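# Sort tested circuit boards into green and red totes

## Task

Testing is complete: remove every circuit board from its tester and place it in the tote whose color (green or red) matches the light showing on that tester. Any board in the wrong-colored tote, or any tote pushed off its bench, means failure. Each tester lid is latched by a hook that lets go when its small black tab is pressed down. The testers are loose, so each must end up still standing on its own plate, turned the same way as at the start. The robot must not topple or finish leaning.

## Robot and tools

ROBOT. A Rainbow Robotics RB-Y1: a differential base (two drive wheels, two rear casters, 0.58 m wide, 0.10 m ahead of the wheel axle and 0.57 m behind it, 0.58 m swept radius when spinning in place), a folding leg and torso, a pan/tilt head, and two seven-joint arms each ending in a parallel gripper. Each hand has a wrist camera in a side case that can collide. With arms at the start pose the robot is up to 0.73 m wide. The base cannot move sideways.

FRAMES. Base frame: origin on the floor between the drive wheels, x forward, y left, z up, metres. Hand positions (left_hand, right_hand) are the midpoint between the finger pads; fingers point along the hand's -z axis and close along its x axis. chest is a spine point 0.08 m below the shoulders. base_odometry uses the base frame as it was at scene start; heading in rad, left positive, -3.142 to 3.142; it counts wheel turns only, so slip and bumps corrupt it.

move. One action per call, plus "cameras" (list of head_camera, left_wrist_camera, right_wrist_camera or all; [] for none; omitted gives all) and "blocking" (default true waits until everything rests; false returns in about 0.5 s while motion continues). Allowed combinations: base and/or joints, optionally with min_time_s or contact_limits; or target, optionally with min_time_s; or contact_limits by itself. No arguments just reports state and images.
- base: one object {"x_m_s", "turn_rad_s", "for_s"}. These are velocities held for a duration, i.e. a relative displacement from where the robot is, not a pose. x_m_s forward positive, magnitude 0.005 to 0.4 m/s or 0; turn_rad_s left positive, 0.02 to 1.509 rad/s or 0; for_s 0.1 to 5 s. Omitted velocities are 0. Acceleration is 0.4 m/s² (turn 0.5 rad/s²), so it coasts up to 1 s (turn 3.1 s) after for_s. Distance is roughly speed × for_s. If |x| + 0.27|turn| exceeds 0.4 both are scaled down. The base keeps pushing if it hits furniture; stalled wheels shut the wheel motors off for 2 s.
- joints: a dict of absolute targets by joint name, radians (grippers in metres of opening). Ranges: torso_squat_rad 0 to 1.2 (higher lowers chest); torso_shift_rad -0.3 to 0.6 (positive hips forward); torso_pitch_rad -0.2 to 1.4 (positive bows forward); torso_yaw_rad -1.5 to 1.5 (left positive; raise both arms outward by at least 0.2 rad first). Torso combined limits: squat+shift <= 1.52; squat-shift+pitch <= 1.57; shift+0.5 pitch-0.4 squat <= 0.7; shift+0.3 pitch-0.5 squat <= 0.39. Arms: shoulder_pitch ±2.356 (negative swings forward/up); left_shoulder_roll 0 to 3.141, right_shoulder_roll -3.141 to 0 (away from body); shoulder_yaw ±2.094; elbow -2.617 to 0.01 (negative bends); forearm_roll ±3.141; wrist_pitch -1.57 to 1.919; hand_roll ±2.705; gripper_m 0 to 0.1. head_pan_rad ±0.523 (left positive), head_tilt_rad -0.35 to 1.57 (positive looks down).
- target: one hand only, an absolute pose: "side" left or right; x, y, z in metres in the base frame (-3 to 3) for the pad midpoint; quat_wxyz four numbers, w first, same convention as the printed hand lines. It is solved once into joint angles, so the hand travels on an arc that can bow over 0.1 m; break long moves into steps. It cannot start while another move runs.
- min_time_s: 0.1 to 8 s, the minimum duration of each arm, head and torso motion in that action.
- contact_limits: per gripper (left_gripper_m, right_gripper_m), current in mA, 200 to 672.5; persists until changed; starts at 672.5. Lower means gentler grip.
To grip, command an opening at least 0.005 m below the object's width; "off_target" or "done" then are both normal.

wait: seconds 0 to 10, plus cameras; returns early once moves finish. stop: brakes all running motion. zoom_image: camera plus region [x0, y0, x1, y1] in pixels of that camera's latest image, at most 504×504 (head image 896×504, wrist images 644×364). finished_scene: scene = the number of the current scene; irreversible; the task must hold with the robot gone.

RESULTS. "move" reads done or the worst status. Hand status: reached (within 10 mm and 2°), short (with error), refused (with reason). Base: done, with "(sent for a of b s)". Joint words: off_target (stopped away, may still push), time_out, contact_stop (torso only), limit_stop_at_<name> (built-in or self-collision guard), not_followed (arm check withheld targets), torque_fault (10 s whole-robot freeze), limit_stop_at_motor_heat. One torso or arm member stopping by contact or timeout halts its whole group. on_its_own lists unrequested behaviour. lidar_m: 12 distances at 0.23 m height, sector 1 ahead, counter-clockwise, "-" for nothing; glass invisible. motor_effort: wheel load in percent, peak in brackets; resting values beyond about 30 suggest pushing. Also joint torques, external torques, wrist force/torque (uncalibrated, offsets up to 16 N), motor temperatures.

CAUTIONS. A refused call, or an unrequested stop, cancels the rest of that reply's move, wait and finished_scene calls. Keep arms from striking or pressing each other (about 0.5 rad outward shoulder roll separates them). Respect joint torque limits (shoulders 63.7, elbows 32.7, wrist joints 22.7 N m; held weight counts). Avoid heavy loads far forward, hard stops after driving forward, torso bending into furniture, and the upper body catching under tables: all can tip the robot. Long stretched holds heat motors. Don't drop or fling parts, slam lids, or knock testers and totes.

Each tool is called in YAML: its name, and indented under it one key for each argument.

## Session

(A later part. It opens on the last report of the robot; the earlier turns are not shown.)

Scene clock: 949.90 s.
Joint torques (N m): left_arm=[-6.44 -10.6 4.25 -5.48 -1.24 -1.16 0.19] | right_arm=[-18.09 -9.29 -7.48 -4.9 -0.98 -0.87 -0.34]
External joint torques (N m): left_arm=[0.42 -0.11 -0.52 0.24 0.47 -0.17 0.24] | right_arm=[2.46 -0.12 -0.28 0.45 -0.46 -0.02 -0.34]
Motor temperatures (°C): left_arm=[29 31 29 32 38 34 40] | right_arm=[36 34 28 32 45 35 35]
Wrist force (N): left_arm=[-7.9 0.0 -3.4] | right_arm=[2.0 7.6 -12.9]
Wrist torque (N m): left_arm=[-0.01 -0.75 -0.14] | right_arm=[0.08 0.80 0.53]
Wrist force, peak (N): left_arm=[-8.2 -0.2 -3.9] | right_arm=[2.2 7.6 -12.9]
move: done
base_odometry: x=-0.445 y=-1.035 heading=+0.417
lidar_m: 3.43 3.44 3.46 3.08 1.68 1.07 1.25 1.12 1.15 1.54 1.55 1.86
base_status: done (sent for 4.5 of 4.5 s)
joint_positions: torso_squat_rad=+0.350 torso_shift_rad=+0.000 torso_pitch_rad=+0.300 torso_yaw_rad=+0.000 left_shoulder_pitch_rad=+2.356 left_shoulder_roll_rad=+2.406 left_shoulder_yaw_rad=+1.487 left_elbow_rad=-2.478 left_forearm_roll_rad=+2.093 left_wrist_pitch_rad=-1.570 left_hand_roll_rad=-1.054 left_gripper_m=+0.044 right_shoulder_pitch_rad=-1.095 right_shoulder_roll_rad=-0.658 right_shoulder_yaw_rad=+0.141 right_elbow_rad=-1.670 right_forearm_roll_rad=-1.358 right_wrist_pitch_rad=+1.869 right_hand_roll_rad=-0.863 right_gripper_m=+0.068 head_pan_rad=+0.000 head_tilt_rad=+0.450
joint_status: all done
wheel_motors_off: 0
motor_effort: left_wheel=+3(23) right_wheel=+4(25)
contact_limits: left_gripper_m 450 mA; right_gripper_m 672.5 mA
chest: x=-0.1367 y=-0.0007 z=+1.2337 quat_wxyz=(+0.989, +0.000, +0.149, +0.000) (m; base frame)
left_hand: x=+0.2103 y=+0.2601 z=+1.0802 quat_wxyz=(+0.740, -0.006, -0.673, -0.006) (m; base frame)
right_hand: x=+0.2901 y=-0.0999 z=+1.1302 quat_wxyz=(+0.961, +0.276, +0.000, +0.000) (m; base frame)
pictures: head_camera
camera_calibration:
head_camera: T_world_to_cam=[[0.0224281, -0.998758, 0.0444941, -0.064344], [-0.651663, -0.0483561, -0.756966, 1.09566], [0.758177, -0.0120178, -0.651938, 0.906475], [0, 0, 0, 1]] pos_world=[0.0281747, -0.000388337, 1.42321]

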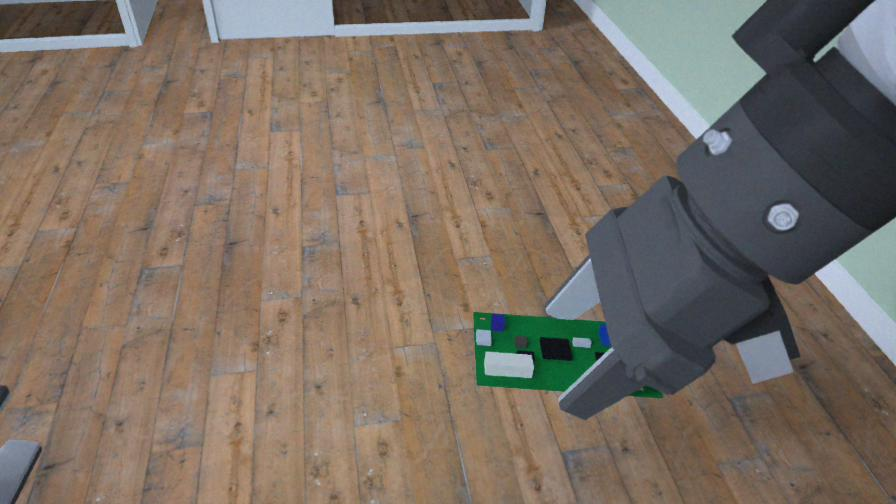

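move:
  base: {"turn_rad_s":0.2,"for_s":0.4}
  cameras: []

move:
  base: {"x_m_s":0.36,"for_s":4.1}
  cameras: ["head_camera"]

move:
  base: {"x_m_s":0.36,"for_s":4.07}
  cameras: ["head_camera"]

move:
  base: {"turn_rad_s":0.2,"for_s":0.62}
  cameras: ["head_camera"]

Scene clock: 956.20 s.
Joint torques (N m): left_arm=[-6.2 -10.28 4.27 -5.46 -1.26 -1.19 0.39] | right_arm=[-17.92 -9.16 -7.54 -4.87 -0.89 -0.79 -0.26]
External joint torques (N m): left_arm=[0.66 0.21 -0.49 0.26 0.45 -0.2 0.45] | right_arm=[2.63 0.01 -0.34 0.48 -0.38 0.06 -0.27]
Motor temperatures (°C): left_arm=[29 31 29 32 38 34 40] | right_arm=[36 34 28 32 45 35 35]
Wrist force (N): left_arm=[-8.2 -0.4 -3.4] | right_arm=[2.0 7.5 -12.8]
Wrist torque (N m): left_arm=[0.03 -0.78 -0.15] | right_arm=[0.09 0.81 0.53]
Wrist force, peak (N): left_arm=[-8.2 -0.1 -3.6] | right_arm=[2.4 7.7 -13.0]
move: done
base_odometry: x=-0.445 y=-1.035 heading=+0.497
lidar_m: 3.42 3.45 3.34 3.08 1.48 1.07 1.50 1.12 1.24 1.55 1.56 1.97
base_status: done (sent for 0.4 of 0.4 s)
joint_positions: torso_squat_rad=+0.350 torso_shift_rad=+0.000 torso_pitch_rad=+0.300 torso_yaw_rad=+0.000 left_shoulder_pitch_rad=+2.356 left_shoulder_roll_rad=+2.406 left_shoulder_yaw_rad=+1.487 left_elbow_rad=-2.478 left_forearm_roll_rad=+2.093 left_wrist_pitch_rad=-1.570 left_hand_roll_rad=-1.054 left_gripper_m=+0.044 right_shoulder_pitch_rad=-1.095 right_shoulder_roll_rad=-0.658 right_shoulder_yaw_rad=+0.141 right_elbow_rad=-1.670 right_forearm_roll_rad=-1.358 right_wrist_pitch_rad=+1.869 right_hand_roll_rad=-0.863 right_gripper_m=+0.068 head_pan_rad=+0.000 head_tilt_rad=+0.450
joint_status: not commanded
wheel_motors_off: 0
motor_effort: left_wheel=+0(18) right_wheel=+3(23)
contact_limits: left_gripper_m 450 mA; right_gripper_m 672.5 mA
chest: x=-0.1367 y=-0.0007 z=+1.2337 quat_wxyz=(+0.989, +0.000, +0.149, +0.000) (m; base frame)
left_hand: x=+0.2103 y=+0.2601 z=+1.0802 quat_wxyz=(+0.740, -0.006, -0.673, -0.006) (m; base frame)
right_hand: x=+0.2901 y=-0.0999 z=+1.1302 quat_wxyz=(+0.961, +0.276, +0.000, +0.000) (m; base frame)
pictures: none
No camera images: "cameras" was empty.

Scene clock: 961.50 s.
Joint torques (N m): left_arm=[-6.07 -10.24 4.13 -5.43 -1.25 -1.08 0.31] | right_arm=[-18.47 -9.62 -7.47 -4.74 -0.95 -0.78 -0.25]
External joint torques (N m): left_arm=[0.79 0.25 -0.64 0.29 0.46 -0.1 0.36] | right_arm=[2.08 -0.45 -0.26 0.61 -0.44 0.07 -0.25]
Motor temperatures (°C): left_arm=[29 31 29 32 38 34 40] | right_arm=[36 34 28 32 45 35 35]
Wrist force (N): left_arm=[-8.1 -0.2 -3.5] | right_arm=[2.1 7.7 -12.6]
Wrist torque (N m): left_arm=[0.00 -0.76 -0.15] | right_arm=[0.08 0.83 0.52]
Wrist force, peak (N): left_arm=[-8.2 -0.2 -3.6] | right_arm=[2.0 7.6 -12.9]
move: done
base_odometry: x=+0.853 y=-0.331 heading=+0.497
lidar_m: 1.97 1.98 2.97 3.27 3.30 2.58 2.50 2.24 1.48 1.37 1.38 1.74
base_status: done (sent for 4.1 of 4.1 s)
joint_positions: torso_squat_rad=+0.350 torso_shift_rad=+0.000 torso_pitch_rad=+0.300 torso_yaw_rad=+0.000 left_shoulder_pitch_rad=+2.356 left_shoulder_roll_rad=+2.406 left_shoulder_yaw_rad=+1.487 left_elbow_rad=-2.478 left_forearm_roll_rad=+2.093 left_wrist_pitch_rad=-1.570 left_hand_roll_rad=-1.054 left_gripper_m=+0.044 right_shoulder_pitch_rad=-1.095 right_shoulder_roll_rad=-0.658 right_shoulder_yaw_rad=+0.141 right_elbow_rad=-1.670 right_forearm_roll_rad=-1.358 right_wrist_pitch_rad=+1.869 right_hand_roll_rad=-0.863 right_gripper_m=+0.068 head_pan_rad=+0.000 head_tilt_rad=+0.450
joint_status: not commanded
wheel_motors_off: 0
motor_effort: left_wheel=+1(28) right_wheel=-2(28)
contact_limits: left_gripper_m 450 mA; right_gripper_m 672.5 mA
chest: x=-0.1366 y=-0.0007 z=+1.2337 quat_wxyz=(+0.989, +0.000, +0.149, +0.000) (m; base frame)
left_hand: x=+0.2103 y=+0.2601 z=+1.0801 quat_wxyz=(+0.740, -0.006, -0.672, -0.006) (m; base frame)
right_hand: x=+0.2901 y=-0.0999 z=+1.1301 quat_wxyz=(+0.961, +0.276, +0.000, +0.000) (m; base frame)
pictures: head_camera
camera_calibration:
head_camera: T_world_to_cam=[[0.0224348, -0.998759, 0.0444674, -0.0643299], [-0.651784, -0.0483383, -0.756862, 1.09557], [0.758072, -0.0120032, -0.65206, 0.906536], [0, 0, 0, 1]] pos_world=[0.0282956, -0.000410931, 1.42317]

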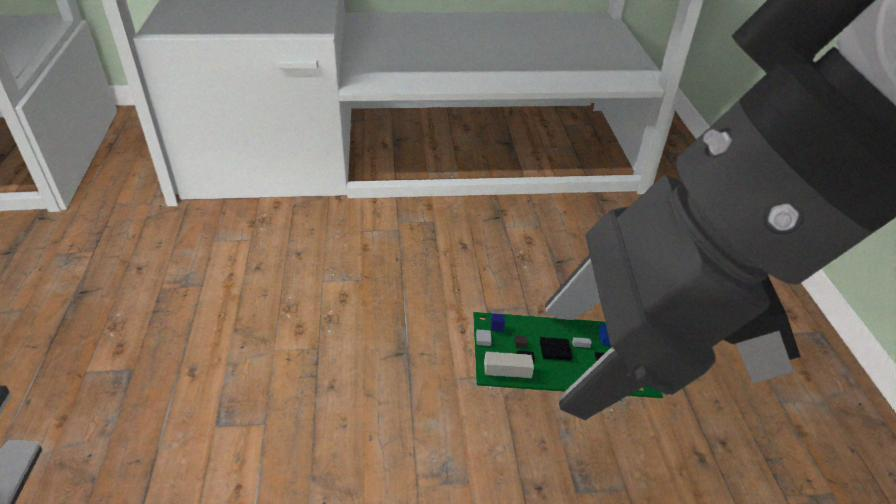

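Scene clock: 966.93 s.
Joint torques (N m): left_arm=[-6.51 -10.17 4.42 -5.41 -1.32 -1.09 0.28] | right_arm=[-18.39 -9.09 -7.44 -4.82 -0.89 -0.84 -0.31]
External joint torques (N m): left_arm=[0.35 0.31 -0.34 0.31 0.4 -0.1 0.33] | right_arm=[2.15 0.08 -0.23 0.53 -0.38 0.01 -0.31]
Motor temperatures (°C): left_arm=[29 31 29 32 38 34 40] | right_arm=[36 34 28 32 45 35 35]
Wrist force (N): left_arm=[-7.7 -0.1 -3.5] | right_arm=[2.3 7.7 -12.4]
Wrist torque (N m): left_arm=[0.00 -0.74 -0.15] | right_arm=[0.09 0.85 0.51]
Wrist force, peak (N): left_arm=[-8.4 -0.3 -3.7] | right_arm=[2.4 7.6 -13.0]
move: done
base_odometry: x=+2.139 y=+0.367 heading=+0.497
lidar_m: 1.15 0.58 0.64 1.36 3.47 4.14 3.90 1.95 1.29 1.19 0.91 1.05
base_status: done (sent for 4.07 of 4.07 s)
joint_positions: torso_squat_rad=+0.350 torso_shift_rad=+0.000 torso_pitch_rad=+0.300 torso_yaw_rad=+0.000 left_shoulder_pitch_rad=+2.356 left_shoulder_roll_rad=+2.406 left_shoulder_yaw_rad=+1.487 left_elbow_rad=-2.478 left_forearm_roll_rad=+2.093 left_wrist_pitch_rad=-1.570 left_hand_roll_rad=-1.054 left_gripper_m=+0.044 right_shoulder_pitch_rad=-1.095 right_shoulder_roll_rad=-0.658 right_shoulder_yaw_rad=+0.141 right_elbow_rad=-1.670 right_forearm_roll_rad=-1.358 right_wrist_pitch_rad=+1.869 right_hand_roll_rad=-0.863 right_gripper_m=+0.068 head_pan_rad=+0.000 head_tilt_rad=+0.450
joint_status: not commanded
wheel_motors_off: 0
motor_effort: left_wheel=+1(25) right_wheel=-2(18)
contact_limits: left_gripper_m 450 mA; right_gripper_m 672.5 mA
chest: x=-0.1366 y=-0.0007 z=+1.2337 quat_wxyz=(+0.989, +0.000, +0.149, +0.000) (m; base frame)
left_hand: x=+0.2103 y=+0.2601 z=+1.0801 quat_wxyz=(+0.740, -0.006, -0.672, -0.006) (m; base frame)
right_hand: x=+0.2901 y=-0.0999 z=+1.1301 quat_wxyz=(+0.961, +0.276, +0.000, +0.000) (m; base frame)
pictures: head_camera
camera_calibration:
head_camera: T_world_to_cam=[[0.0224335, -0.998759, 0.0444682, -0.0643305], [-0.651755, -0.0483385, -0.756887, 1.09558], [0.758097, -0.0120027, -0.652031, 0.906526], [0, 0, 0, 1]] pos_world=[0.0282607, -0.000410941, 1.42318]

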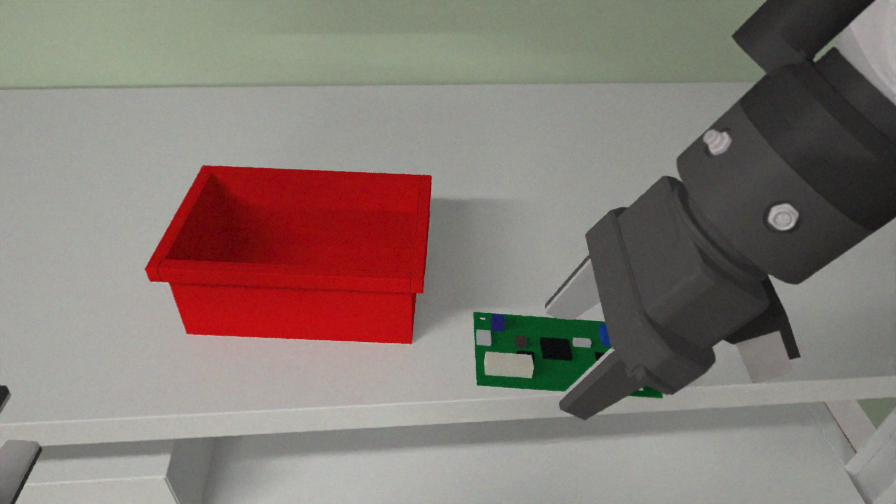

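Scene clock: 968.27 s.
Joint torques (N m): left_arm=[-6.28 -10.53 4.35 -5.37 -1.3 -1.18 0.29] | right_arm=[-18.4 -9.06 -7.5 -4.78 -1.01 -0.79 -0.28]
External joint torques (N m): left_arm=[0.58 -0.04 -0.41 0.35 0.42 -0.19 0.34] | right_arm=[2.14 0.11 -0.29 0.57 -0.5 0.06 -0.29]
Motor temperatures (°C): left_arm=[29 31 29 32 38 34 40] | right_arm=[36 34 28 32 45 35 35]
Wrist force (N): left_arm=[-8.0 -0.1 -3.3] | right_arm=[2.1 7.6 -12.4]
Wrist torque (N m): left_arm=[0.00 -0.75 -0.13] | right_arm=[0.10 0.82 0.51]
Wrist force, peak (N): left_arm=[-8.1 0.0 -3.6] | right_arm=[2.3 7.7 -12.8]
move: done
base_odometry: x=+2.139 y=+0.367 heading=+0.624
lidar_m: 1.15 0.58 0.72 2.48 3.58 4.01 3.89 1.68 1.24 1.19 0.92 1.18
base_status: done (sent for 0.63 of 0.63 s)
joint_positions: torso_squat_rad=+0.350 torso_shift_rad=+0.000 torso_pitch_rad=+0.300 torso_yaw_rad=+0.000 left_shoulder_pitch_rad=+2.356 left_shoulder_roll_rad=+2.406 left_shoulder_yaw_rad=+1.487 left_elbow_rad=-2.478 left_forearm_roll_rad=+2.093 left_wrist_pitch_rad=-1.570 left_hand_roll_rad=-1.054 left_gripper_m=+0.044 right_shoulder_pitch_rad=-1.095 right_shoulder_roll_rad=-0.658 right_shoulder_yaw_rad=+0.141 right_elbow_rad=-1.670 right_forearm_roll_rad=-1.358 right_wrist_pitch_rad=+1.869 right_hand_roll_rad=-0.863 right_gripper_m=+0.068 head_pan_rad=+0.000 head_tilt_rad=+0.450
joint_status: not commanded
wheel_motors_off: 0
motor_effort: left_wheel=-4(27) right_wheel=-1(25)
contact_limits: left_gripper_m 450 mA; right_gripper_m 672.5 mA
chest: x=-0.1366 y=-0.0007 z=+1.2337 quat_wxyz=(+0.989, +0.000, +0.149, +0.000) (m; base frame)
left_hand: x=+0.2103 y=+0.2601 z=+1.0801 quat_wxyz=(+0.740, -0.006, -0.672, -0.006) (m; base frame)
right_hand: x=+0.2901 y=-0.0999 z=+1.1301 quat_wxyz=(+0.961, +0.276, +0.000, +0.000) (m; base frame)
pictures: head_camera
camera_calibration:
head_camera: T_world_to_cam=[[0.022429, -0.998759, 0.0444707, -0.0643352], [-0.651748, -0.0483377, -0.756894, 1.09559], [0.758104, -0.0120073, -0.652023, 0.906525], [0, 0, 0, 1]] pos_world=[0.0282492, -0.000412257, 1.42318]

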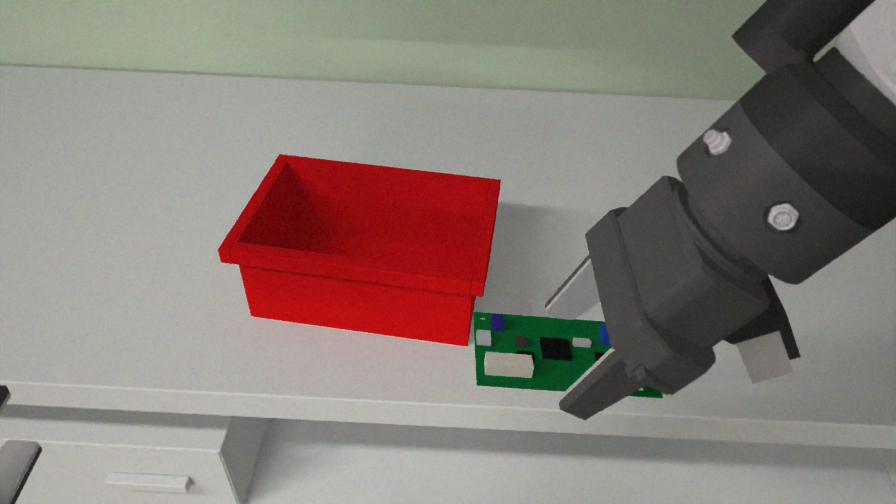

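move:
  base: {"x_m_s":0.2,"for_s":1.25}
  joints: {"head_tilt_rad":0.75}
  cameras: ["head_camera"]

Scene clock: 983.63 s.
Joint torques (N m): left_arm=[-6.38 -10.21 4.37 -5.34 -1.26 -1.16 0.26] | right_arm=[-18.67 -9.2 -7.25 -4.7 -0.88 -0.86 -0.3]
External joint torques (N m): left_arm=[0.48 0.28 -0.39 0.38 0.46 -0.18 0.32] | right_arm=[1.87 -0.03 -0.04 0.65 -0.37 -0.01 -0.3]
Motor temperatures (°C): left_arm=[29 31 29 32 37 34 40] | right_arm=[36 34 28 32 45 35 35]
Wrist force (N): left_arm=[-7.8 -0.4 -3.5] | right_arm=[1.8 7.2 -12.7]
Wrist torque (N m): left_arm=[0.04 -0.74 -0.15] | right_arm=[0.13 0.78 0.50]
Wrist force, peak (N): left_arm=[-8.3 -0.5 -3.4] | right_arm=[1.7 7.8 -13.0]
move: done
base_odometry: x=+2.345 y=+0.515 heading=+0.624
lidar_m: 0.89 0.42 0.39 0.92 3.55 4.25 4.14 1.68 1.24 0.81 0.82 0.93
base_status: done (sent for 1.27 of 1.27 s)
joint_positions: torso_squat_rad=+0.350 torso_shift_rad=+0.000 torso_pitch_rad=+0.300 torso_yaw_rad=+0.000 left_shoulder_pitch_rad=+2.356 left_shoulder_roll_rad=+2.406 left_shoulder_yaw_rad=+1.487 left_elbow_rad=-2.478 left_forearm_roll_rad=+2.093 left_wrist_pitch_rad=-1.570 left_hand_roll_rad=-1.054 left_gripper_m=+0.044 right_shoulder_pitch_rad=-1.095 right_shoulder_roll_rad=-0.658 right_shoulder_yaw_rad=+0.141 right_elbow_rad=-1.670 right_forearm_roll_rad=-1.358 right_wrist_pitch_rad=+1.869 right_hand_roll_rad=-0.863 right_gripper_m=+0.068 head_pan_rad=+0.000 head_tilt_rad=+0.750
joint_status: all done
wheel_motors_off: 0
motor_effort: left_wheel=+0(28) right_wheel=-3(25)
contact_limits: left_gripper_m 450 mA; right_gripper_m 672.5 mA
chest: x=-0.1366 y=-0.0007 z=+1.2337 quat_wxyz=(+0.989, +0.000, +0.149, +0.000) (m; base frame)
left_hand: x=+0.2103 y=+0.2601 z=+1.0801 quat_wxyz=(+0.740, -0.006, -0.672, -0.006) (m; base frame)
right_hand: x=+0.2901 y=-0.1000 z=+1.1301 quat_wxyz=(+0.961, +0.276, +0.000, +0.000) (m; base frame)
pictures: head_camera
camera_calibration:
head_camera: T_world_to_cam=[[0.0348338, -0.998752, 0.0357922, -0.0513244], [-0.846267, -0.0485286, -0.530544, 0.763559], [0.531619, -0.0118089, -0.846901, 1.17014], [0, 0, 0, 1]] pos_world=[0.025894, -0.000387839, 1.39793]

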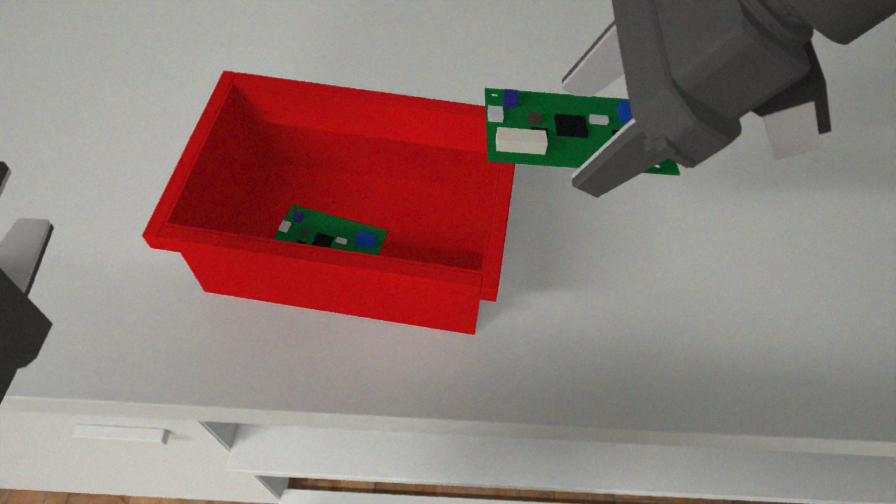

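move:
  target: {"side":"right","x":0.36,"y":0.0,"z":1.09,"quat_wxyz":[0.9613,0.2756,0,0]}
  min_time_s: 2.5
  cameras: []

move:
  target: {"side":"right","x":0.383,"y":0.08,"z":1.03,"quat_wxyz":[0.9613,0.2756,0,0]}
  min_time_s: 2.5
  cameras: ["head_camera"]

move:
  target: {"side":"right","x":0.385,"y":0.085,"z":0.975,"quat_wxyz":[0.9613,0.2756,0,0]}
  min_time_s: 2.5
  cameras: ["head_camera","right_wrist_camera"]

Scene clock: 996.80 s.
Joint torques (N m): left_arm=[-6.3 -10.07 4.12 -5.38 -1.26 -1.14 0.31] | right_arm=[-24.26 -4.95 -5.17 -5.54 -0.53 -0.92 0.28]
External joint torques (N m): left_arm=[0.55 0.42 -0.64 0.34 0.46 -0.15 0.36] | right_arm=[0.64 2.26 0.99 1.67 0.11 -0.2 0.27]
Motor temperatures (°C): left_arm=[29 31 29 32 37 34 40] | right_arm=[36 34 28 32 45 35 35]
Wrist force (N): left_arm=[-7.9 -0.2 -3.4] | right_arm=[2.4 7.6 -12.4]
Wrist torque (N m): left_arm=[0.00 -0.76 -0.15] | right_arm=[0.09 0.86 0.49]
Wrist force, peak (N): left_arm=[-8.2 -0.5 -3.5] | right_arm=[2.3 7.9 -12.8]
move: done
base_odometry: x=+2.345 y=+0.515 heading=+0.624
lidar_m: 0.90 0.43 0.40 0.92 3.53 4.24 4.14 1.68 1.24 0.81 0.83 0.93
base_status: not commanded
joint_positions: torso_squat_rad=+0.350 torso_shift_rad=+0.000 torso_pitch_rad=+0.300 torso_yaw_rad=+0.000 left_shoulder_pitch_rad=+2.356 left_shoulder_roll_rad=+2.406 left_shoulder_yaw_rad=+1.487 left_elbow_rad=-2.478 left_forearm_roll_rad=+2.093 left_wrist_pitch_rad=-1.570 left_hand_roll_rad=-1.054 left_gripper_m=+0.044 right_shoulder_pitch_rad=-1.358 right_shoulder_roll_rad=-0.407 right_shoulder_yaw_rad=+0.313 right_elbow_rad=-1.126 right_forearm_roll_rad=-1.161 right_wrist_pitch_rad=+1.651 right_hand_roll_rad=-0.687 right_gripper_m=+0.068 head_pan_rad=+0.000 head_tilt_rad=+0.750
joint_status: all done
wheel_motors_off: 0
motor_effort: left_wheel=+2(2) right_wheel=-1(5)
contact_limits: left_gripper_m 450 mA; right_gripper_m 672.5 mA
chest: x=-0.1366 y=-0.0007 z=+1.2337 quat_wxyz=(+0.989, +0.000, +0.149, +0.000) (m; base frame)
left_hand: x=+0.2103 y=+0.2601 z=+1.0801 quat_wxyz=(+0.740, -0.006, -0.672, -0.006) (m; base frame)
right_hand: x=+0.3599 y=-0.0002 z=+1.0902 quat_wxyz=(+0.961, +0.276, -0.001, -0.001) (m; base frame)
right_hand_status: reached (checked arc, planned for 2.5 s): 0 mm and 0.1 deg off.
pictures: none
No camera images: "cameras" was empty.

Scene clock: 999.63 s.
Joint torques (N m): left_arm=[-6.34 -10.23 4.26 -5.37 -1.2 -1.16 0.26] | right_arm=[-25.43 -4.96 -2.16 -6.2 -0.7 -0.78 0.23]
External joint torques (N m): left_arm=[0.52 0.26 -0.5 0.35 0.51 -0.17 0.31] | right_arm=[0.98 1.95 1.01 1.75 0.04 -0.28 0.23]
Motor temperatures (°C): left_arm=[29 31 29 32 37 34 40] | right_arm=[36 34 28 32 45 35 35]
Wrist force (N): left_arm=[-7.9 -0.2 -3.4] | right_arm=[2.4 7.7 -12.7]
Wrist torque (N m): left_arm=[0.00 -0.78 -0.15] | right_arm=[0.09 0.86 0.49]
Wrist force, peak (N): left_arm=[-8.2 -0.1 -3.4] | right_arm=[2.4 7.8 -12.7]
move: done
base_odometry: x=+2.345 y=+0.515 heading=+0.624
lidar_m: 0.90 0.42 0.39 0.93 3.54 4.24 4.15 1.68 1.24 0.81 0.82 0.93
base_status: not commanded
joint_positions: torso_squat_rad=+0.350 torso_shift_rad=+0.000 torso_pitch_rad=+0.300 torso_yaw_rad=+0.000 left_shoulder_pitch_rad=+2.356 left_shoulder_roll_rad=+2.406 left_shoulder_yaw_rad=+1.487 left_elbow_rad=-2.478 left_forearm_roll_rad=+2.093 left_wrist_pitch_rad=-1.570 left_hand_roll_rad=-1.054 left_gripper_m=+0.044 right_shoulder_pitch_rad=-1.598 right_shoulder_roll_rad=-0.144 right_shoulder_yaw_rad=+0.352 right_elbow_rad=-0.457 right_forearm_roll_rad=-1.096 right_wrist_pitch_rad=+1.350 right_hand_roll_rad=-0.434 right_gripper_m=+0.068 head_pan_rad=+0.000 head_tilt_rad=+0.750
joint_status: all done
wheel_motors_off: 0
motor_effort: left_wheel=+0(2) right_wheel=-1(4)
contact_limits: left_gripper_m 450 mA; right_gripper_m 672.5 mA
chest: x=-0.1366 y=-0.0007 z=+1.2337 quat_wxyz=(+0.989, +0.000, +0.149, +0.000) (m; base frame)
left_hand: x=+0.2103 y=+0.2601 z=+1.0801 quat_wxyz=(+0.740, -0.006, -0.672, -0.006) (m; base frame)
right_hand: x=+0.3827 y=+0.0798 z=+1.0302 quat_wxyz=(+0.961, +0.276, -0.003, -0.001) (m; base frame)
right_hand_status: reached (checked arc, planned for 2.5 s): 0 mm and 0.3 deg off.
pictures: head_camera
camera_calibration:
head_camera: T_world_to_cam=[[0.0348342, -0.998752, 0.0357922, -0.0513243], [-0.846267, -0.0485289, -0.530544, 0.763559], [0.531619, -0.0118086, -0.846902, 1.17014], [0, 0, 0, 1]] pos_world=[0.0258944, -0.000387781, 1.39793]

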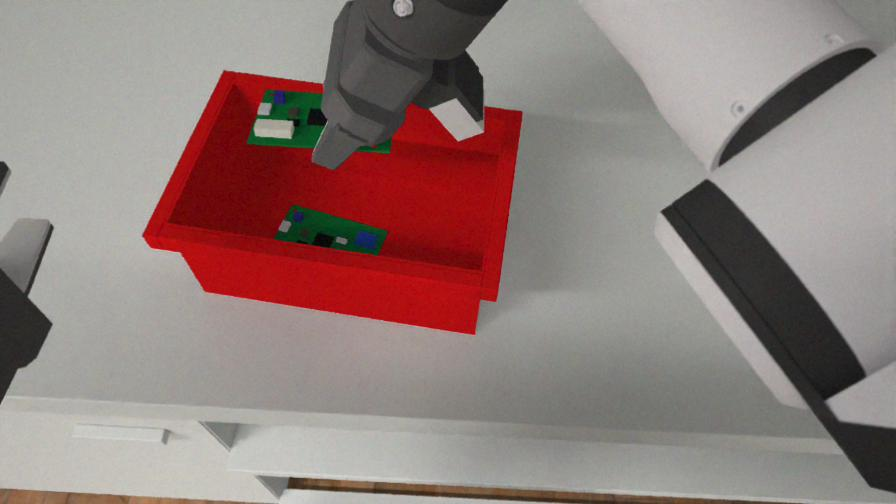

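Scene clock: 1002.47 s.
Joint torques (N m): left_arm=[-6.33 -10.18 4.25 -5.34 -1.25 -1.13 0.33] | right_arm=[-22.34 -3.88 -3.32 -6.1 -0.41 -0.84 0.33]
External joint torques (N m): left_arm=[0.53 0.31 -0.51 0.38 0.46 -0.14 0.38] | right_arm=[3.58 2.49 -1.26 1.8 0.3 -0.38 0.32]
Motor temperatures (°C): left_arm=[29 31 29 32 37 34 40] | right_arm=[36 34 28 32 45 35 35]
Wrist force (N): left_arm=[-8.0 -0.4 -3.4] | right_arm=[1.8 7.4 -12.6]
Wrist torque (N m): left_arm=[0.03 -0.76 -0.13] | right_arm=[0.11 0.80 0.50]
Wrist force, peak (N): left_arm=[-8.3 -0.1 -3.6] | right_arm=[1.7 7.9 -12.7]
move: short
base_odometry: x=+2.345 y=+0.515 heading=+0.624
lidar_m: 0.90 0.43 0.39 0.92 3.56 4.24 4.14 1.69 1.24 0.82 0.82 0.94
base_status: not commanded
joint_positions: torso_squat_rad=+0.350 torso_shift_rad=+0.000 torso_pitch_rad=+0.300 torso_yaw_rad=+0.000 left_shoulder_pitch_rad=+2.356 left_shoulder_roll_rad=+2.406 left_shoulder_yaw_rad=+1.487 left_elbow_rad=-2.478 left_forearm_roll_rad=+2.093 left_wrist_pitch_rad=-1.570 left_hand_roll_rad=-1.054 left_gripper_m=+0.044 right_shoulder_pitch_rad=-1.582 right_shoulder_roll_rad=-0.072 right_shoulder_yaw_rad=+0.345 right_elbow_rad=-0.267 right_forearm_roll_rad=-1.090 right_wrist_pitch_rad=+1.157 right_hand_roll_rad=-0.301 right_gripper_m=+0.068 head_pan_rad=+0.000 head_tilt_rad=+0.750
joint_status: all done
wheel_motors_off: 0
motor_effort: left_wheel=+0(2) right_wheel=-1(5)
contact_limits: left_gripper_m 450 mA; right_gripper_m 672.5 mA
chest: x=-0.1366 y=-0.0007 z=+1.2337 quat_wxyz=(+0.989, +0.000, +0.149, +0.000) (m; base frame)
left_hand: x=+0.2103 y=+0.2601 z=+1.0801 quat_wxyz=(+0.740, -0.006, -0.672, -0.006) (m; base frame)
right_hand: x=+0.3847 y=+0.0847 z=+0.9756 quat_wxyz=(+0.960, +0.280, -0.029, -0.008) (m; base frame)
right_hand_status: short (checked arc, as near as the solve gets, planned for 2.5 s): 1 mm and 3.5 deg off. The place is met; only the turn is off.
pictures: head_camera, right_wrist_camera
camera_calibration:
head_camera: T_world_to_cam=[[0.0348341, -0.998752, 0.0357923, -0.0513244], [-0.846267, -0.0485289, -0.530544, 0.763559], [0.531619, -0.0118088, -0.846901, 1.17014], [0, 0, 0, 1]] pos_world=[0.0258945, -0.000387689, 1.39793]
right_wrist_camera: T_world_to_cam=[[-0.996845, 0.0577818, -0.0544089, 0.434154], [-0.0167923, 0.516467, 0.856142, -0.839329], [0.0775699, 0.854355, -0.513868, 0.470863], [0, 0, 0, 1]] pos_world=[0.382165, 0.0061153, 0.984168]

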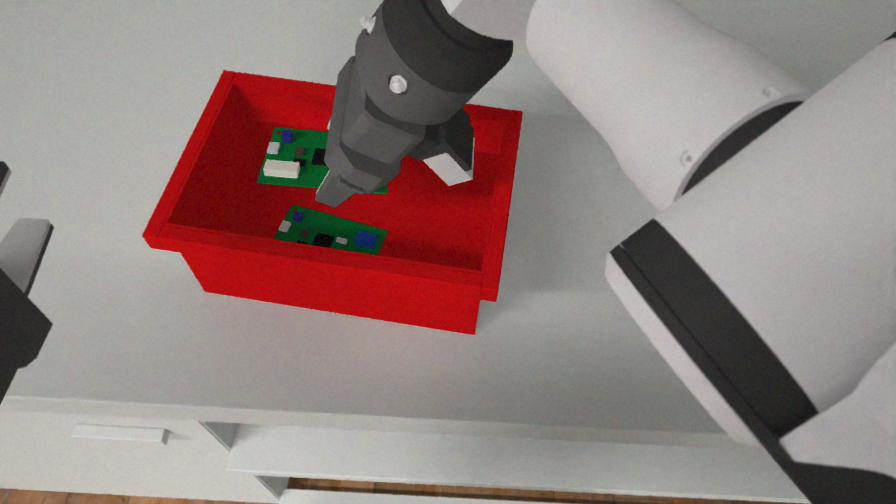

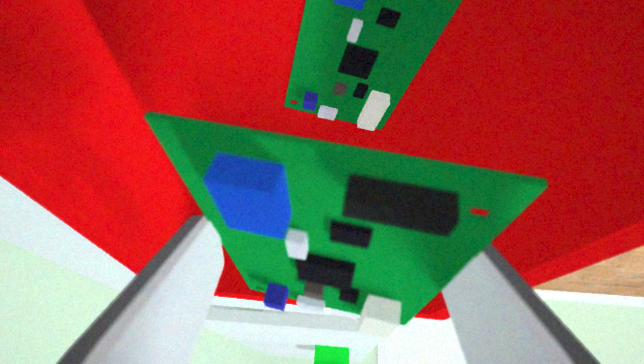

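move:
  target: {"side":"right","x":0.381,"y":0.08,"z":0.955,"quat_wxyz":[0.9613,0.2756,0,0]}
  min_time_s: 1.5
  cameras: ["head_camera"]

Scene clock: 1016.03 s.
Joint torques (N m): left_arm=[-6.2 -10.23 4.31 -5.33 -1.21 -1.12 0.4] | right_arm=[-22.08 -3.32 -0.88 -6.09 -0.48 -0.74 0.37]
External joint torques (N m): left_arm=[0.66 0.26 -0.46 0.39 0.51 -0.14 0.45] | right_arm=[3.55 2.65 1.14 1.77 0.23 -0.29 0.36]
Motor temperatures (°C): left_arm=[29 31 29 32 37 34 40] | right_arm=[36 34 28 32 45 35 35]
Wrist force (N): left_arm=[-7.9 -0.1 -3.4] | right_arm=[1.7 7.7 -12.8]
Wrist torque (N m): left_arm=[0.00 -0.74 -0.14] | right_arm=[0.06 0.79 0.50]
Wrist force, peak (N): left_arm=[-8.4 -0.1 -3.4] | right_arm=[1.7 8.0 -12.9]
move: short
base_odometry: x=+2.345 y=+0.515 heading=+0.624
lidar_m: 0.90 0.43 0.39 0.93 3.55 4.25 4.15 1.69 1.24 0.81 0.83 0.94
base_status: not commanded
joint_positions: torso_squat_rad=+0.350 torso_shift_rad=+0.000 torso_pitch_rad=+0.300 torso_yaw_rad=+0.000 left_shoulder_pitch_rad=+2.356 left_shoulder_roll_rad=+2.406 left_shoulder_yaw_rad=+1.487 left_elbow_rad=-2.478 left_forearm_roll_rad=+2.093 left_wrist_pitch_rad=-1.570 left_hand_roll_rad=-1.054 left_gripper_m=+0.044 right_shoulder_pitch_rad=-1.541 right_shoulder_roll_rad=-0.068 right_shoulder_yaw_rad=+0.348 right_elbow_rad=-0.267 right_forearm_roll_rad=-1.087 right_wrist_pitch_rad=+1.126 right_hand_roll_rad=-0.275 right_gripper_m=+0.068 head_pan_rad=+0.000 head_tilt_rad=+0.750
joint_status: all done
wheel_motors_off: 0
motor_effort: left_wheel=+1(2) right_wheel=-3(3)
contact_limits: left_gripper_m 450 mA; right_gripper_m 672.5 mA
chest: x=-0.1366 y=-0.0007 z=+1.2337 quat_wxyz=(+0.989, +0.000, +0.149, +0.000) (m; base frame)
left_hand: x=+0.2103 y=+0.2601 z=+1.0801 quat_wxyz=(+0.740, -0.006, -0.672, -0.006) (m; base frame)
right_hand: x=+0.3808 y=+0.0797 z=+0.9557 quat_wxyz=(+0.960, +0.280, -0.030, -0.008) (m; base frame)
right_hand_status: short (checked arc, as near as the solve gets, planned for 1.5 s): 1 mm and 3.6 deg off. The place is met; only the turn is off.
pictures: head_camera
camera_calibration:
head_camera: T_world_to_cam=[[0.034834, -0.998752, 0.0357919, -0.0513242], [-0.846267, -0.0485286, -0.530544, 0.763559], [0.531618, -0.0118085, -0.846902, 1.17014], [0, 0, 0, 1]] pos_world=[0.0258945, -0.000388043, 1.39793]

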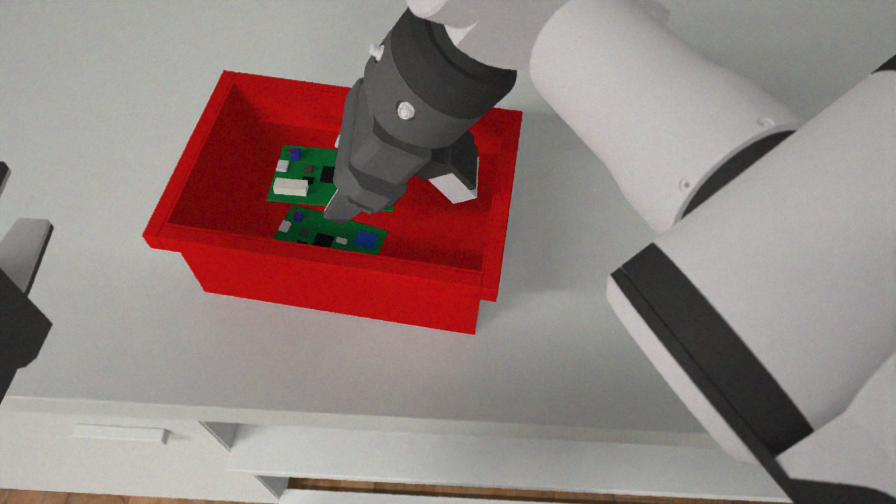

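move:
  target: {"side":"right","x":0.38,"y":0.08,"z":0.935,"quat_wxyz":[0.9613,0.2756,0,0]}
  min_time_s: 1.5
  cameras: ["head_camera"]

move:
  target: {"side":"right","x":0.379,"y":0.08,"z":0.92,"quat_wxyz":[0.9613,0.2756,0,0]}
  min_time_s: 1.5
  cameras: ["head_camera"]

Scene clock: 1024.00 s.
Joint torques (N m): left_arm=[-6.25 -10.2 4.39 -5.33 -1.33 -1.1 0.33] | right_arm=[-21.81 -2.97 -0.85 -6.2 -0.52 -0.81 0.39]
External joint torques (N m): left_arm=[0.6 0.29 -0.37 0.39 0.39 -0.12 0.39] | right_arm=[3.47 2.49 1.09 1.67 0.16 -0.33 0.38]
Motor temperatures (°C): left_arm=[29 31 29 32 37 34 40] | right_arm=[36 34 28 32 45 35 35]
Wrist force (N): left_arm=[-8.0 -0.2 -3.4] | right_arm=[1.4 7.3 -12.6]
Wrist torque (N m): left_arm=[0.02 -0.75 -0.12] | right_arm=[0.11 0.77 0.52]
Wrist force, peak (N): left_arm=[-8.3 -0.3 -3.5] | right_arm=[2.0 8.0 -12.9]
move: short
base_odometry: x=+2.345 y=+0.515 heading=+0.624
lidar_m: 0.90 0.43 0.39 0.92 3.54 4.24 4.15 1.69 1.23 0.82 0.82 0.93
base_status: not commanded
joint_positions: torso_squat_rad=+0.350 torso_shift_rad=+0.000 torso_pitch_rad=+0.300 torso_yaw_rad=+0.000 left_shoulder_pitch_rad=+2.356 left_shoulder_roll_rad=+2.406 left_shoulder_yaw_rad=+1.487 left_elbow_rad=-2.478 left_forearm_roll_rad=+2.093 left_wrist_pitch_rad=-1.570 left_hand_roll_rad=-1.054 left_gripper_m=+0.044 right_shoulder_pitch_rad=-1.501 right_shoulder_roll_rad=-0.054 right_shoulder_yaw_rad=+0.354 right_elbow_rad=-0.267 right_forearm_roll_rad=-1.077 right_wrist_pitch_rad=+1.063 right_hand_roll_rad=-0.259 right_gripper_m=+0.068 head_pan_rad=+0.000 head_tilt_rad=+0.750
joint_status: all done
wheel_motors_off: 0
motor_effort: left_wheel=+0(2) right_wheel=-2(4)
contact_limits: left_gripper_m 450 mA; right_gripper_m 672.5 mA
chest: x=-0.1366 y=-0.0007 z=+1.2337 quat_wxyz=(+0.989, +0.000, +0.149, +0.000) (m; base frame)
left_hand: x=+0.2103 y=+0.2601 z=+1.0801 quat_wxyz=(+0.740, -0.006, -0.672, -0.006) (m; base frame)
right_hand: x=+0.3797 y=+0.0797 z=+0.9358 quat_wxyz=(+0.959, +0.280, -0.043, -0.012) (m; base frame)
right_hand_status: short (checked arc, as near as the solve gets, planned for 1.5 s): 1 mm and 5.2 deg off. The place is met; only the turn is off.
pictures: head_camera
camera_calibration:
head_camera: T_world_to_cam=[[0.0348341, -0.998752, 0.0357918, -0.0513241], [-0.846267, -0.0485287, -0.530544, 0.763559], [0.531619, -0.0118084, -0.846901, 1.17014], [0, 0, 0, 1]] pos_world=[0.0258944, -0.000387985, 1.39793]

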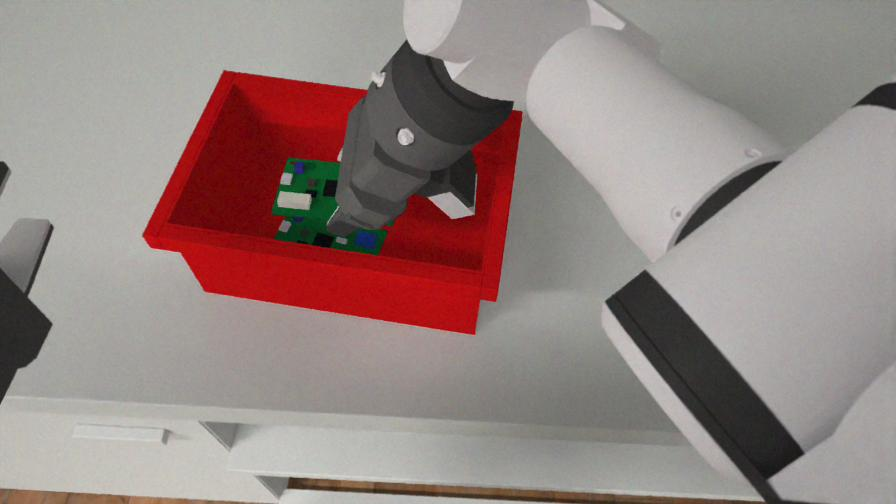

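Scene clock: 1025.83 s.
Joint torques (N m): left_arm=[-6.18 -10.24 4.49 -5.48 -1.33 -1.18 0.31] | right_arm=[-21.26 -2.4 -0.84 -6.16 -0.46 -0.81 0.4]
External joint torques (N m): left_arm=[0.67 0.25 -0.27 0.25 0.39 -0.2 0.37] | right_arm=[3.72 2.64 1.04 1.71 0.19 -0.3 0.39]
Motor temperatures (°C): left_arm=[29 31 29 32 37 34 40] | right_arm=[36 34 28 32 45 35 35]
Wrist force (N): left_arm=[-7.8 -0.2 -3.3] | right_arm=[1.2 7.7 -12.4]
Wrist torque (N m): left_arm=[0.01 -0.75 -0.15] | right_arm=[0.05 0.74 0.52]
Wrist force, peak (N): left_arm=[-8.2 -0.3 -3.3] | right_arm=[1.1 7.7 -12.8]
move: short
base_odometry: x=+2.345 y=+0.515 heading=+0.624
lidar_m: 0.90 0.43 0.40 0.92 3.54 4.24 4.15 1.69 1.23 0.81 0.82 0.93
base_status: not commanded
joint_positions: torso_squat_rad=+0.350 torso_shift_rad=+0.000 torso_pitch_rad=+0.300 torso_yaw_rad=+0.000 left_shoulder_pitch_rad=+2.356 left_shoulder_roll_rad=+2.406 left_shoulder_yaw_rad=+1.487 left_elbow_rad=-2.478 left_forearm_roll_rad=+2.093 left_wrist_pitch_rad=-1.570 left_hand_roll_rad=-1.054 left_gripper_m=+0.044 right_shoulder_pitch_rad=-1.469 right_shoulder_roll_rad=-0.043 right_shoulder_yaw_rad=+0.359 right_elbow_rad=-0.267 right_forearm_roll_rad=-1.069 right_wrist_pitch_rad=+1.012 right_hand_roll_rad=-0.248 right_gripper_m=+0.068 head_pan_rad=+0.000 head_tilt_rad=+0.750
joint_status: all done
wheel_motors_off: 0
motor_effort: left_wheel=+0(2) right_wheel=-2(4)
contact_limits: left_gripper_m 450 mA; right_gripper_m 672.5 mA
chest: x=-0.1366 y=-0.0007 z=+1.2337 quat_wxyz=(+0.989, +0.000, +0.149, +0.000) (m; base frame)
left_hand: x=+0.2103 y=+0.2601 z=+1.0801 quat_wxyz=(+0.740, -0.006, -0.672, -0.006) (m; base frame)
right_hand: x=+0.3787 y=+0.0797 z=+0.9208 quat_wxyz=(+0.958, +0.281, -0.054, -0.015) (m; base frame)
right_hand_status: short (checked arc, as near as the solve gets, planned for 1.5 s): 1 mm and 6.5 deg off. The place is met; only the turn is off.
pictures: head_camera
camera_calibration:
head_camera: T_world_to_cam=[[0.0348342, -0.998752, 0.0357919, -0.0513241], [-0.846267, -0.0485288, -0.530544, 0.763559], [0.531619, -0.0118084, -0.846901, 1.17014], [0, 0, 0, 1]] pos_world=[0.0258945, -0.000387883, 1.39793]

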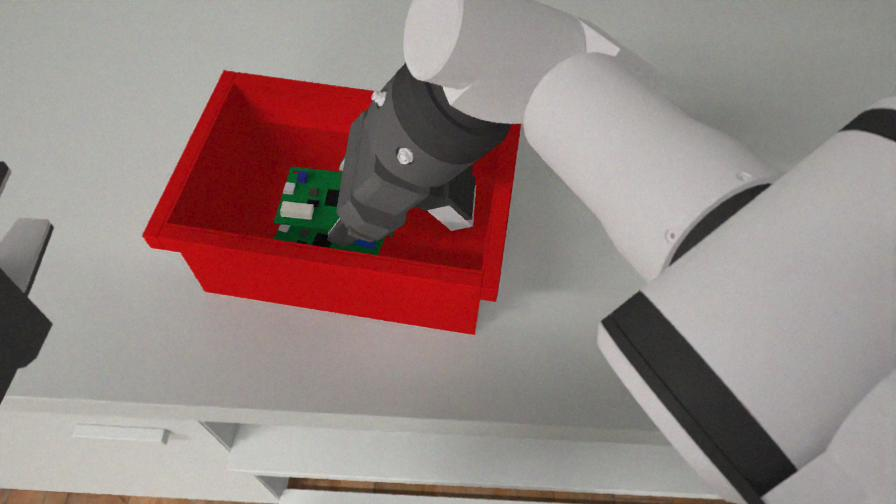

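move:
  target: {"side":"right","x":0.38,"y":0.08,"z":0.905,"quat_wxyz":[0.9613,0.2756,0,0]}
  min_time_s: 1.5
  cameras: []

move:
  target: {"side":"right","x":0.381,"y":0.08,"z":0.893,"quat_wxyz":[0.9613,0.2756,0,0]}
  min_time_s: 1.5
  cameras: ["head_camera"]

Scene clock: 1033.20 s.
Joint torques (N m): left_arm=[-6.39 -10.4 4.14 -5.53 -1.26 -1.09 0.34] | right_arm=[-21.17 -2.11 -0.85 -6.21 -0.44 -0.93 0.34]
External joint torques (N m): left_arm=[0.47 0.09 -0.62 0.2 0.45 -0.11 0.4] | right_arm=[3.5 2.49 0.96 1.66 0.17 -0.38 0.33]
Motor temperatures (°C): left_arm=[29 31 29 32 37 34 40] | right_arm=[36 34 28 32 45 35 35]
Wrist force (N): left_arm=[-7.7 -0.3 -3.4] | right_arm=[1.3 7.5 -12.3]
Wrist torque (N m): left_arm=[0.02 -0.74 -0.14] | right_arm=[0.09 0.76 0.50]
Wrist force, peak (N): left_arm=[-8.3 -0.4 -3.6] | right_arm=[1.2 7.9 -12.9]
move: short
base_odometry: x=+2.345 y=+0.515 heading=+0.624
lidar_m: 0.90 0.43 0.39 0.92 3.54 4.24 4.15 1.68 1.24 0.82 0.82 0.94
base_status: not commanded
joint_positions: torso_squat_rad=+0.350 torso_shift_rad=+0.000 torso_pitch_rad=+0.300 torso_yaw_rad=+0.000 left_shoulder_pitch_rad=+2.356 left_shoulder_roll_rad=+2.406 left_shoulder_yaw_rad=+1.487 left_elbow_rad=-2.478 left_forearm_roll_rad=+2.093 left_wrist_pitch_rad=-1.570 left_hand_roll_rad=-1.054 left_gripper_m=+0.044 right_shoulder_pitch_rad=-1.437 right_shoulder_roll_rad=-0.031 right_shoulder_yaw_rad=+0.364 right_elbow_rad=-0.267 right_forearm_roll_rad=-1.057 right_wrist_pitch_rad=+0.948 right_hand_roll_rad=-0.238 right_gripper_m=+0.068 head_pan_rad=+0.000 head_tilt_rad=+0.750
joint_status: all done
wheel_motors_off: 0
motor_effort: left_wheel=+0(2) right_wheel=-2(4)
contact_limits: left_gripper_m 450 mA; right_gripper_m 672.5 mA
chest: x=-0.1366 y=-0.0007 z=+1.2337 quat_wxyz=(+0.989, +0.000, +0.149, +0.000) (m; base frame)
left_hand: x=+0.2103 y=+0.2601 z=+1.0801 quat_wxyz=(+0.740, -0.006, -0.672, -0.006) (m; base frame)
right_hand: x=+0.3797 y=+0.0797 z=+0.9058 quat_wxyz=(+0.957, +0.281, -0.071, -0.020) (m; base frame)
right_hand_status: short (checked arc, as near as the solve gets, planned for 1.5 s): 1 mm and 8.5 deg off. The place is met; only the turn is off.
pictures: none
No camera images: "cameras" was empty.

Scene clock: 1035.03 s.
Joint torques (N m): left_arm=[-6.18 -10.25 4.47 -5.54 -1.17 -1.09 0.33] | right_arm=[-20.81 -2.1 -0.64 -6.24 -0.36 -1.01 0.3]
External joint torques (N m): left_arm=[0.68 0.24 -0.29 0.18 0.55 -0.11 0.38] | right_arm=[3.57 2.12 1.1 1.63 0.2 -0.4 0.29]
Motor temperatures (°C): left_arm=[29 31 29 32 37 34 40] | right_arm=[36 34 28 32 45 35 35]
Wrist force (N): left_arm=[-8.1 -0.3 -3.4] | right_arm=[1.0 7.6 -12.4]
Wrist torque (N m): left_arm=[0.01 -0.76 -0.15] | right_arm=[0.07 0.75 0.50]
Wrist force, peak (N): left_arm=[-8.2 -0.3 -3.6] | right_arm=[0.7 7.6 -12.8]
move: short
base_odometry: x=+2.345 y=+0.515 heading=+0.624
lidar_m: 0.90 0.43 0.39 0.94 3.54 4.24 4.14 1.69 1.23 0.81 0.82 0.93
base_status: not commanded
joint_positions: torso_squat_rad=+0.350 torso_shift_rad=+0.000 torso_pitch_rad=+0.300 torso_yaw_rad=+0.000 left_shoulder_pitch_rad=+2.356 left_shoulder_roll_rad=+2.406 left_shoulder_yaw_rad=+1.487 left_elbow_rad=-2.478 left_forearm_roll_rad=+2.093 left_wrist_pitch_rad=-1.570 left_hand_roll_rad=-1.054 left_gripper_m=+0.044 right_shoulder_pitch_rad=-1.410 right_shoulder_roll_rad=-0.020 right_shoulder_yaw_rad=+0.369 right_elbow_rad=-0.267 right_forearm_roll_rad=-1.047 right_wrist_pitch_rad=+0.891 right_hand_roll_rad=-0.232 right_gripper_m=+0.068 head_pan_rad=+0.000 head_tilt_rad=+0.750
joint_status: all done
wheel_motors_off: 0
motor_effort: left_wheel=+0(2) right_wheel=-1(4)
contact_limits: left_gripper_m 450 mA; right_gripper_m 672.5 mA
chest: x=-0.1366 y=-0.0007 z=+1.2337 quat_wxyz=(+0.989, +0.000, +0.149, +0.000) (m; base frame)
left_hand: x=+0.2103 y=+0.2601 z=+1.0801 quat_wxyz=(+0.740, -0.006, -0.672, -0.006) (m; base frame)
right_hand: x=+0.3807 y=+0.0796 z=+0.8939 quat_wxyz=(+0.956, +0.281, -0.087, -0.025) (m; base frame)
right_hand_status: short (checked arc, as near as the solve gets, planned for 1.5 s): 1 mm and 10.4 deg off. The place is met; only the turn is off.
pictures: head_camera
camera_calibration:
head_camera: T_world_to_cam=[[0.034834, -0.998752, 0.035792, -0.0513243], [-0.846267, -0.0485287, -0.530544, 0.763559], [0.531619, -0.0118086, -0.846901, 1.17014], [0, 0, 0, 1]] pos_world=[0.0258941, -0.000387887, 1.39793]

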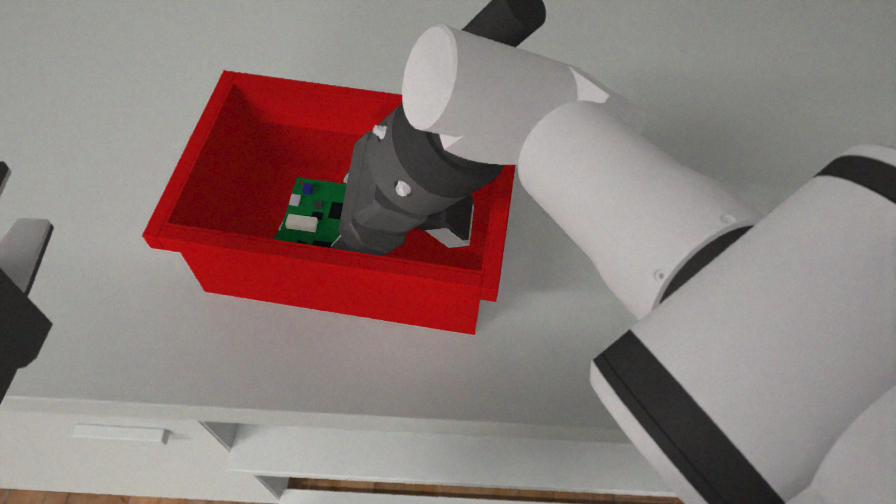

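move:
  target: {"side":"right","x":0.382,"y":0.08,"z":0.883,"quat_wxyz":[0.9613,0.2756,0,0]}
  min_time_s: 1.5
  cameras: ["head_camera","right_wrist_camera"]

Scene clock: 1040.90 s.
Joint torques (N m): left_arm=[-6.51 -10.22 4.18 -5.31 -1.31 -1.17 0.33] | right_arm=[-20.48 -1.45 -0.54 -6.07 -0.38 -0.98 0.4]
External joint torques (N m): left_arm=[0.35 0.27 -0.58 0.41 0.41 -0.18 0.39] | right_arm=[3.64 2.42 1.14 1.8 0.14 -0.33 0.38]
Motor temperatures (°C): left_arm=[29 31 29 32 37 34 40] | right_arm=[36 34 28 32 45 35 35]
Wrist force (N): left_arm=[-7.9 -0.2 -3.3] | right_arm=[0.8 7.6 -12.5]
Wrist torque (N m): left_arm=[0.01 -0.75 -0.15] | right_arm=[0.09 0.74 0.50]
Wrist force, peak (N): left_arm=[-8.3 -0.3 -3.5] | right_arm=[0.9 7.8 -12.7]
move: short
base_odometry: x=+2.345 y=+0.515 heading=+0.624
lidar_m: 0.90 0.43 0.40 0.93 3.55 4.24 4.14 1.68 1.24 0.81 0.81 0.93
base_status: not commanded
joint_positions: torso_squat_rad=+0.350 torso_shift_rad=+0.000 torso_pitch_rad=+0.300 torso_yaw_rad=+0.000 left_shoulder_pitch_rad=+2.356 left_shoulder_roll_rad=+2.406 left_shoulder_yaw_rad=+1.487 left_elbow_rad=-2.478 left_forearm_roll_rad=+2.093 left_wrist_pitch_rad=-1.570 left_hand_roll_rad=-1.054 left_gripper_m=+0.044 right_shoulder_pitch_rad=-1.386 right_shoulder_roll_rad=-0.011 right_shoulder_yaw_rad=+0.374 right_elbow_rad=-0.267 right_forearm_roll_rad=-1.036 right_wrist_pitch_rad=+0.839 right_hand_roll_rad=-0.229 right_gripper_m=+0.068 head_pan_rad=+0.000 head_tilt_rad=+0.750
joint_status: all done
wheel_motors_off: 0
motor_effort: left_wheel=+1(2) right_wheel=-2(4)
contact_limits: left_gripper_m 450 mA; right_gripper_m 672.5 mA
chest: x=-0.1366 y=-0.0007 z=+1.2337 quat_wxyz=(+0.989, +0.000, +0.149, +0.000) (m; base frame)
left_hand: x=+0.2103 y=+0.2601 z=+1.0801 quat_wxyz=(+0.740, -0.006, -0.672, -0.006) (m; base frame)
right_hand: x=+0.3816 y=+0.0796 z=+0.8839 quat_wxyz=(+0.954, +0.280, -0.102, -0.029) (m; base frame)
right_hand_status: short (checked arc, as near as the solve gets, planned for 1.5 s): 1 mm and 12.2 deg off. The place is met; only the turn is off.
pictures: head_camera, right_wrist_camera
camera_calibration:
head_camera: T_world_to_cam=[[0.0348342, -0.998752, 0.035792, -0.0513242], [-0.846267, -0.0485288, -0.530544, 0.763559], [0.531619, -0.0118085, -0.846902, 1.17014], [0, 0, 0, 1]] pos_world=[0.0258945, -0.000387841, 1.39793]
right_wrist_camera: T_world_to_cam=[[-0.973793, 0.138327, -0.180534, 0.522645], [-0.0842558, 0.517893, 0.851286, -0.728343], [0.211253, 0.844187, -0.492666, 0.359348], [0, 0, 0, 1]] pos_world=[0.371668, 0.00155058, 0.891422]

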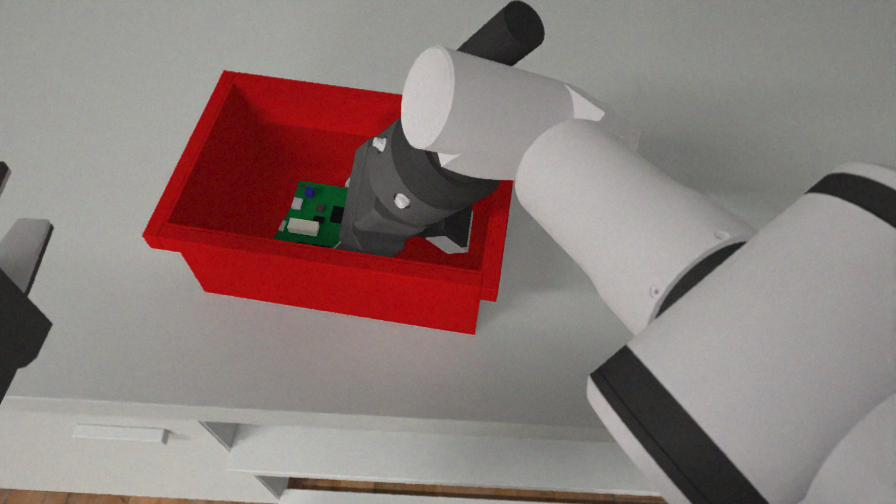

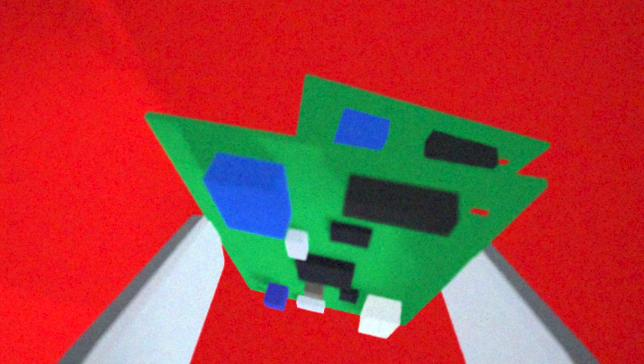

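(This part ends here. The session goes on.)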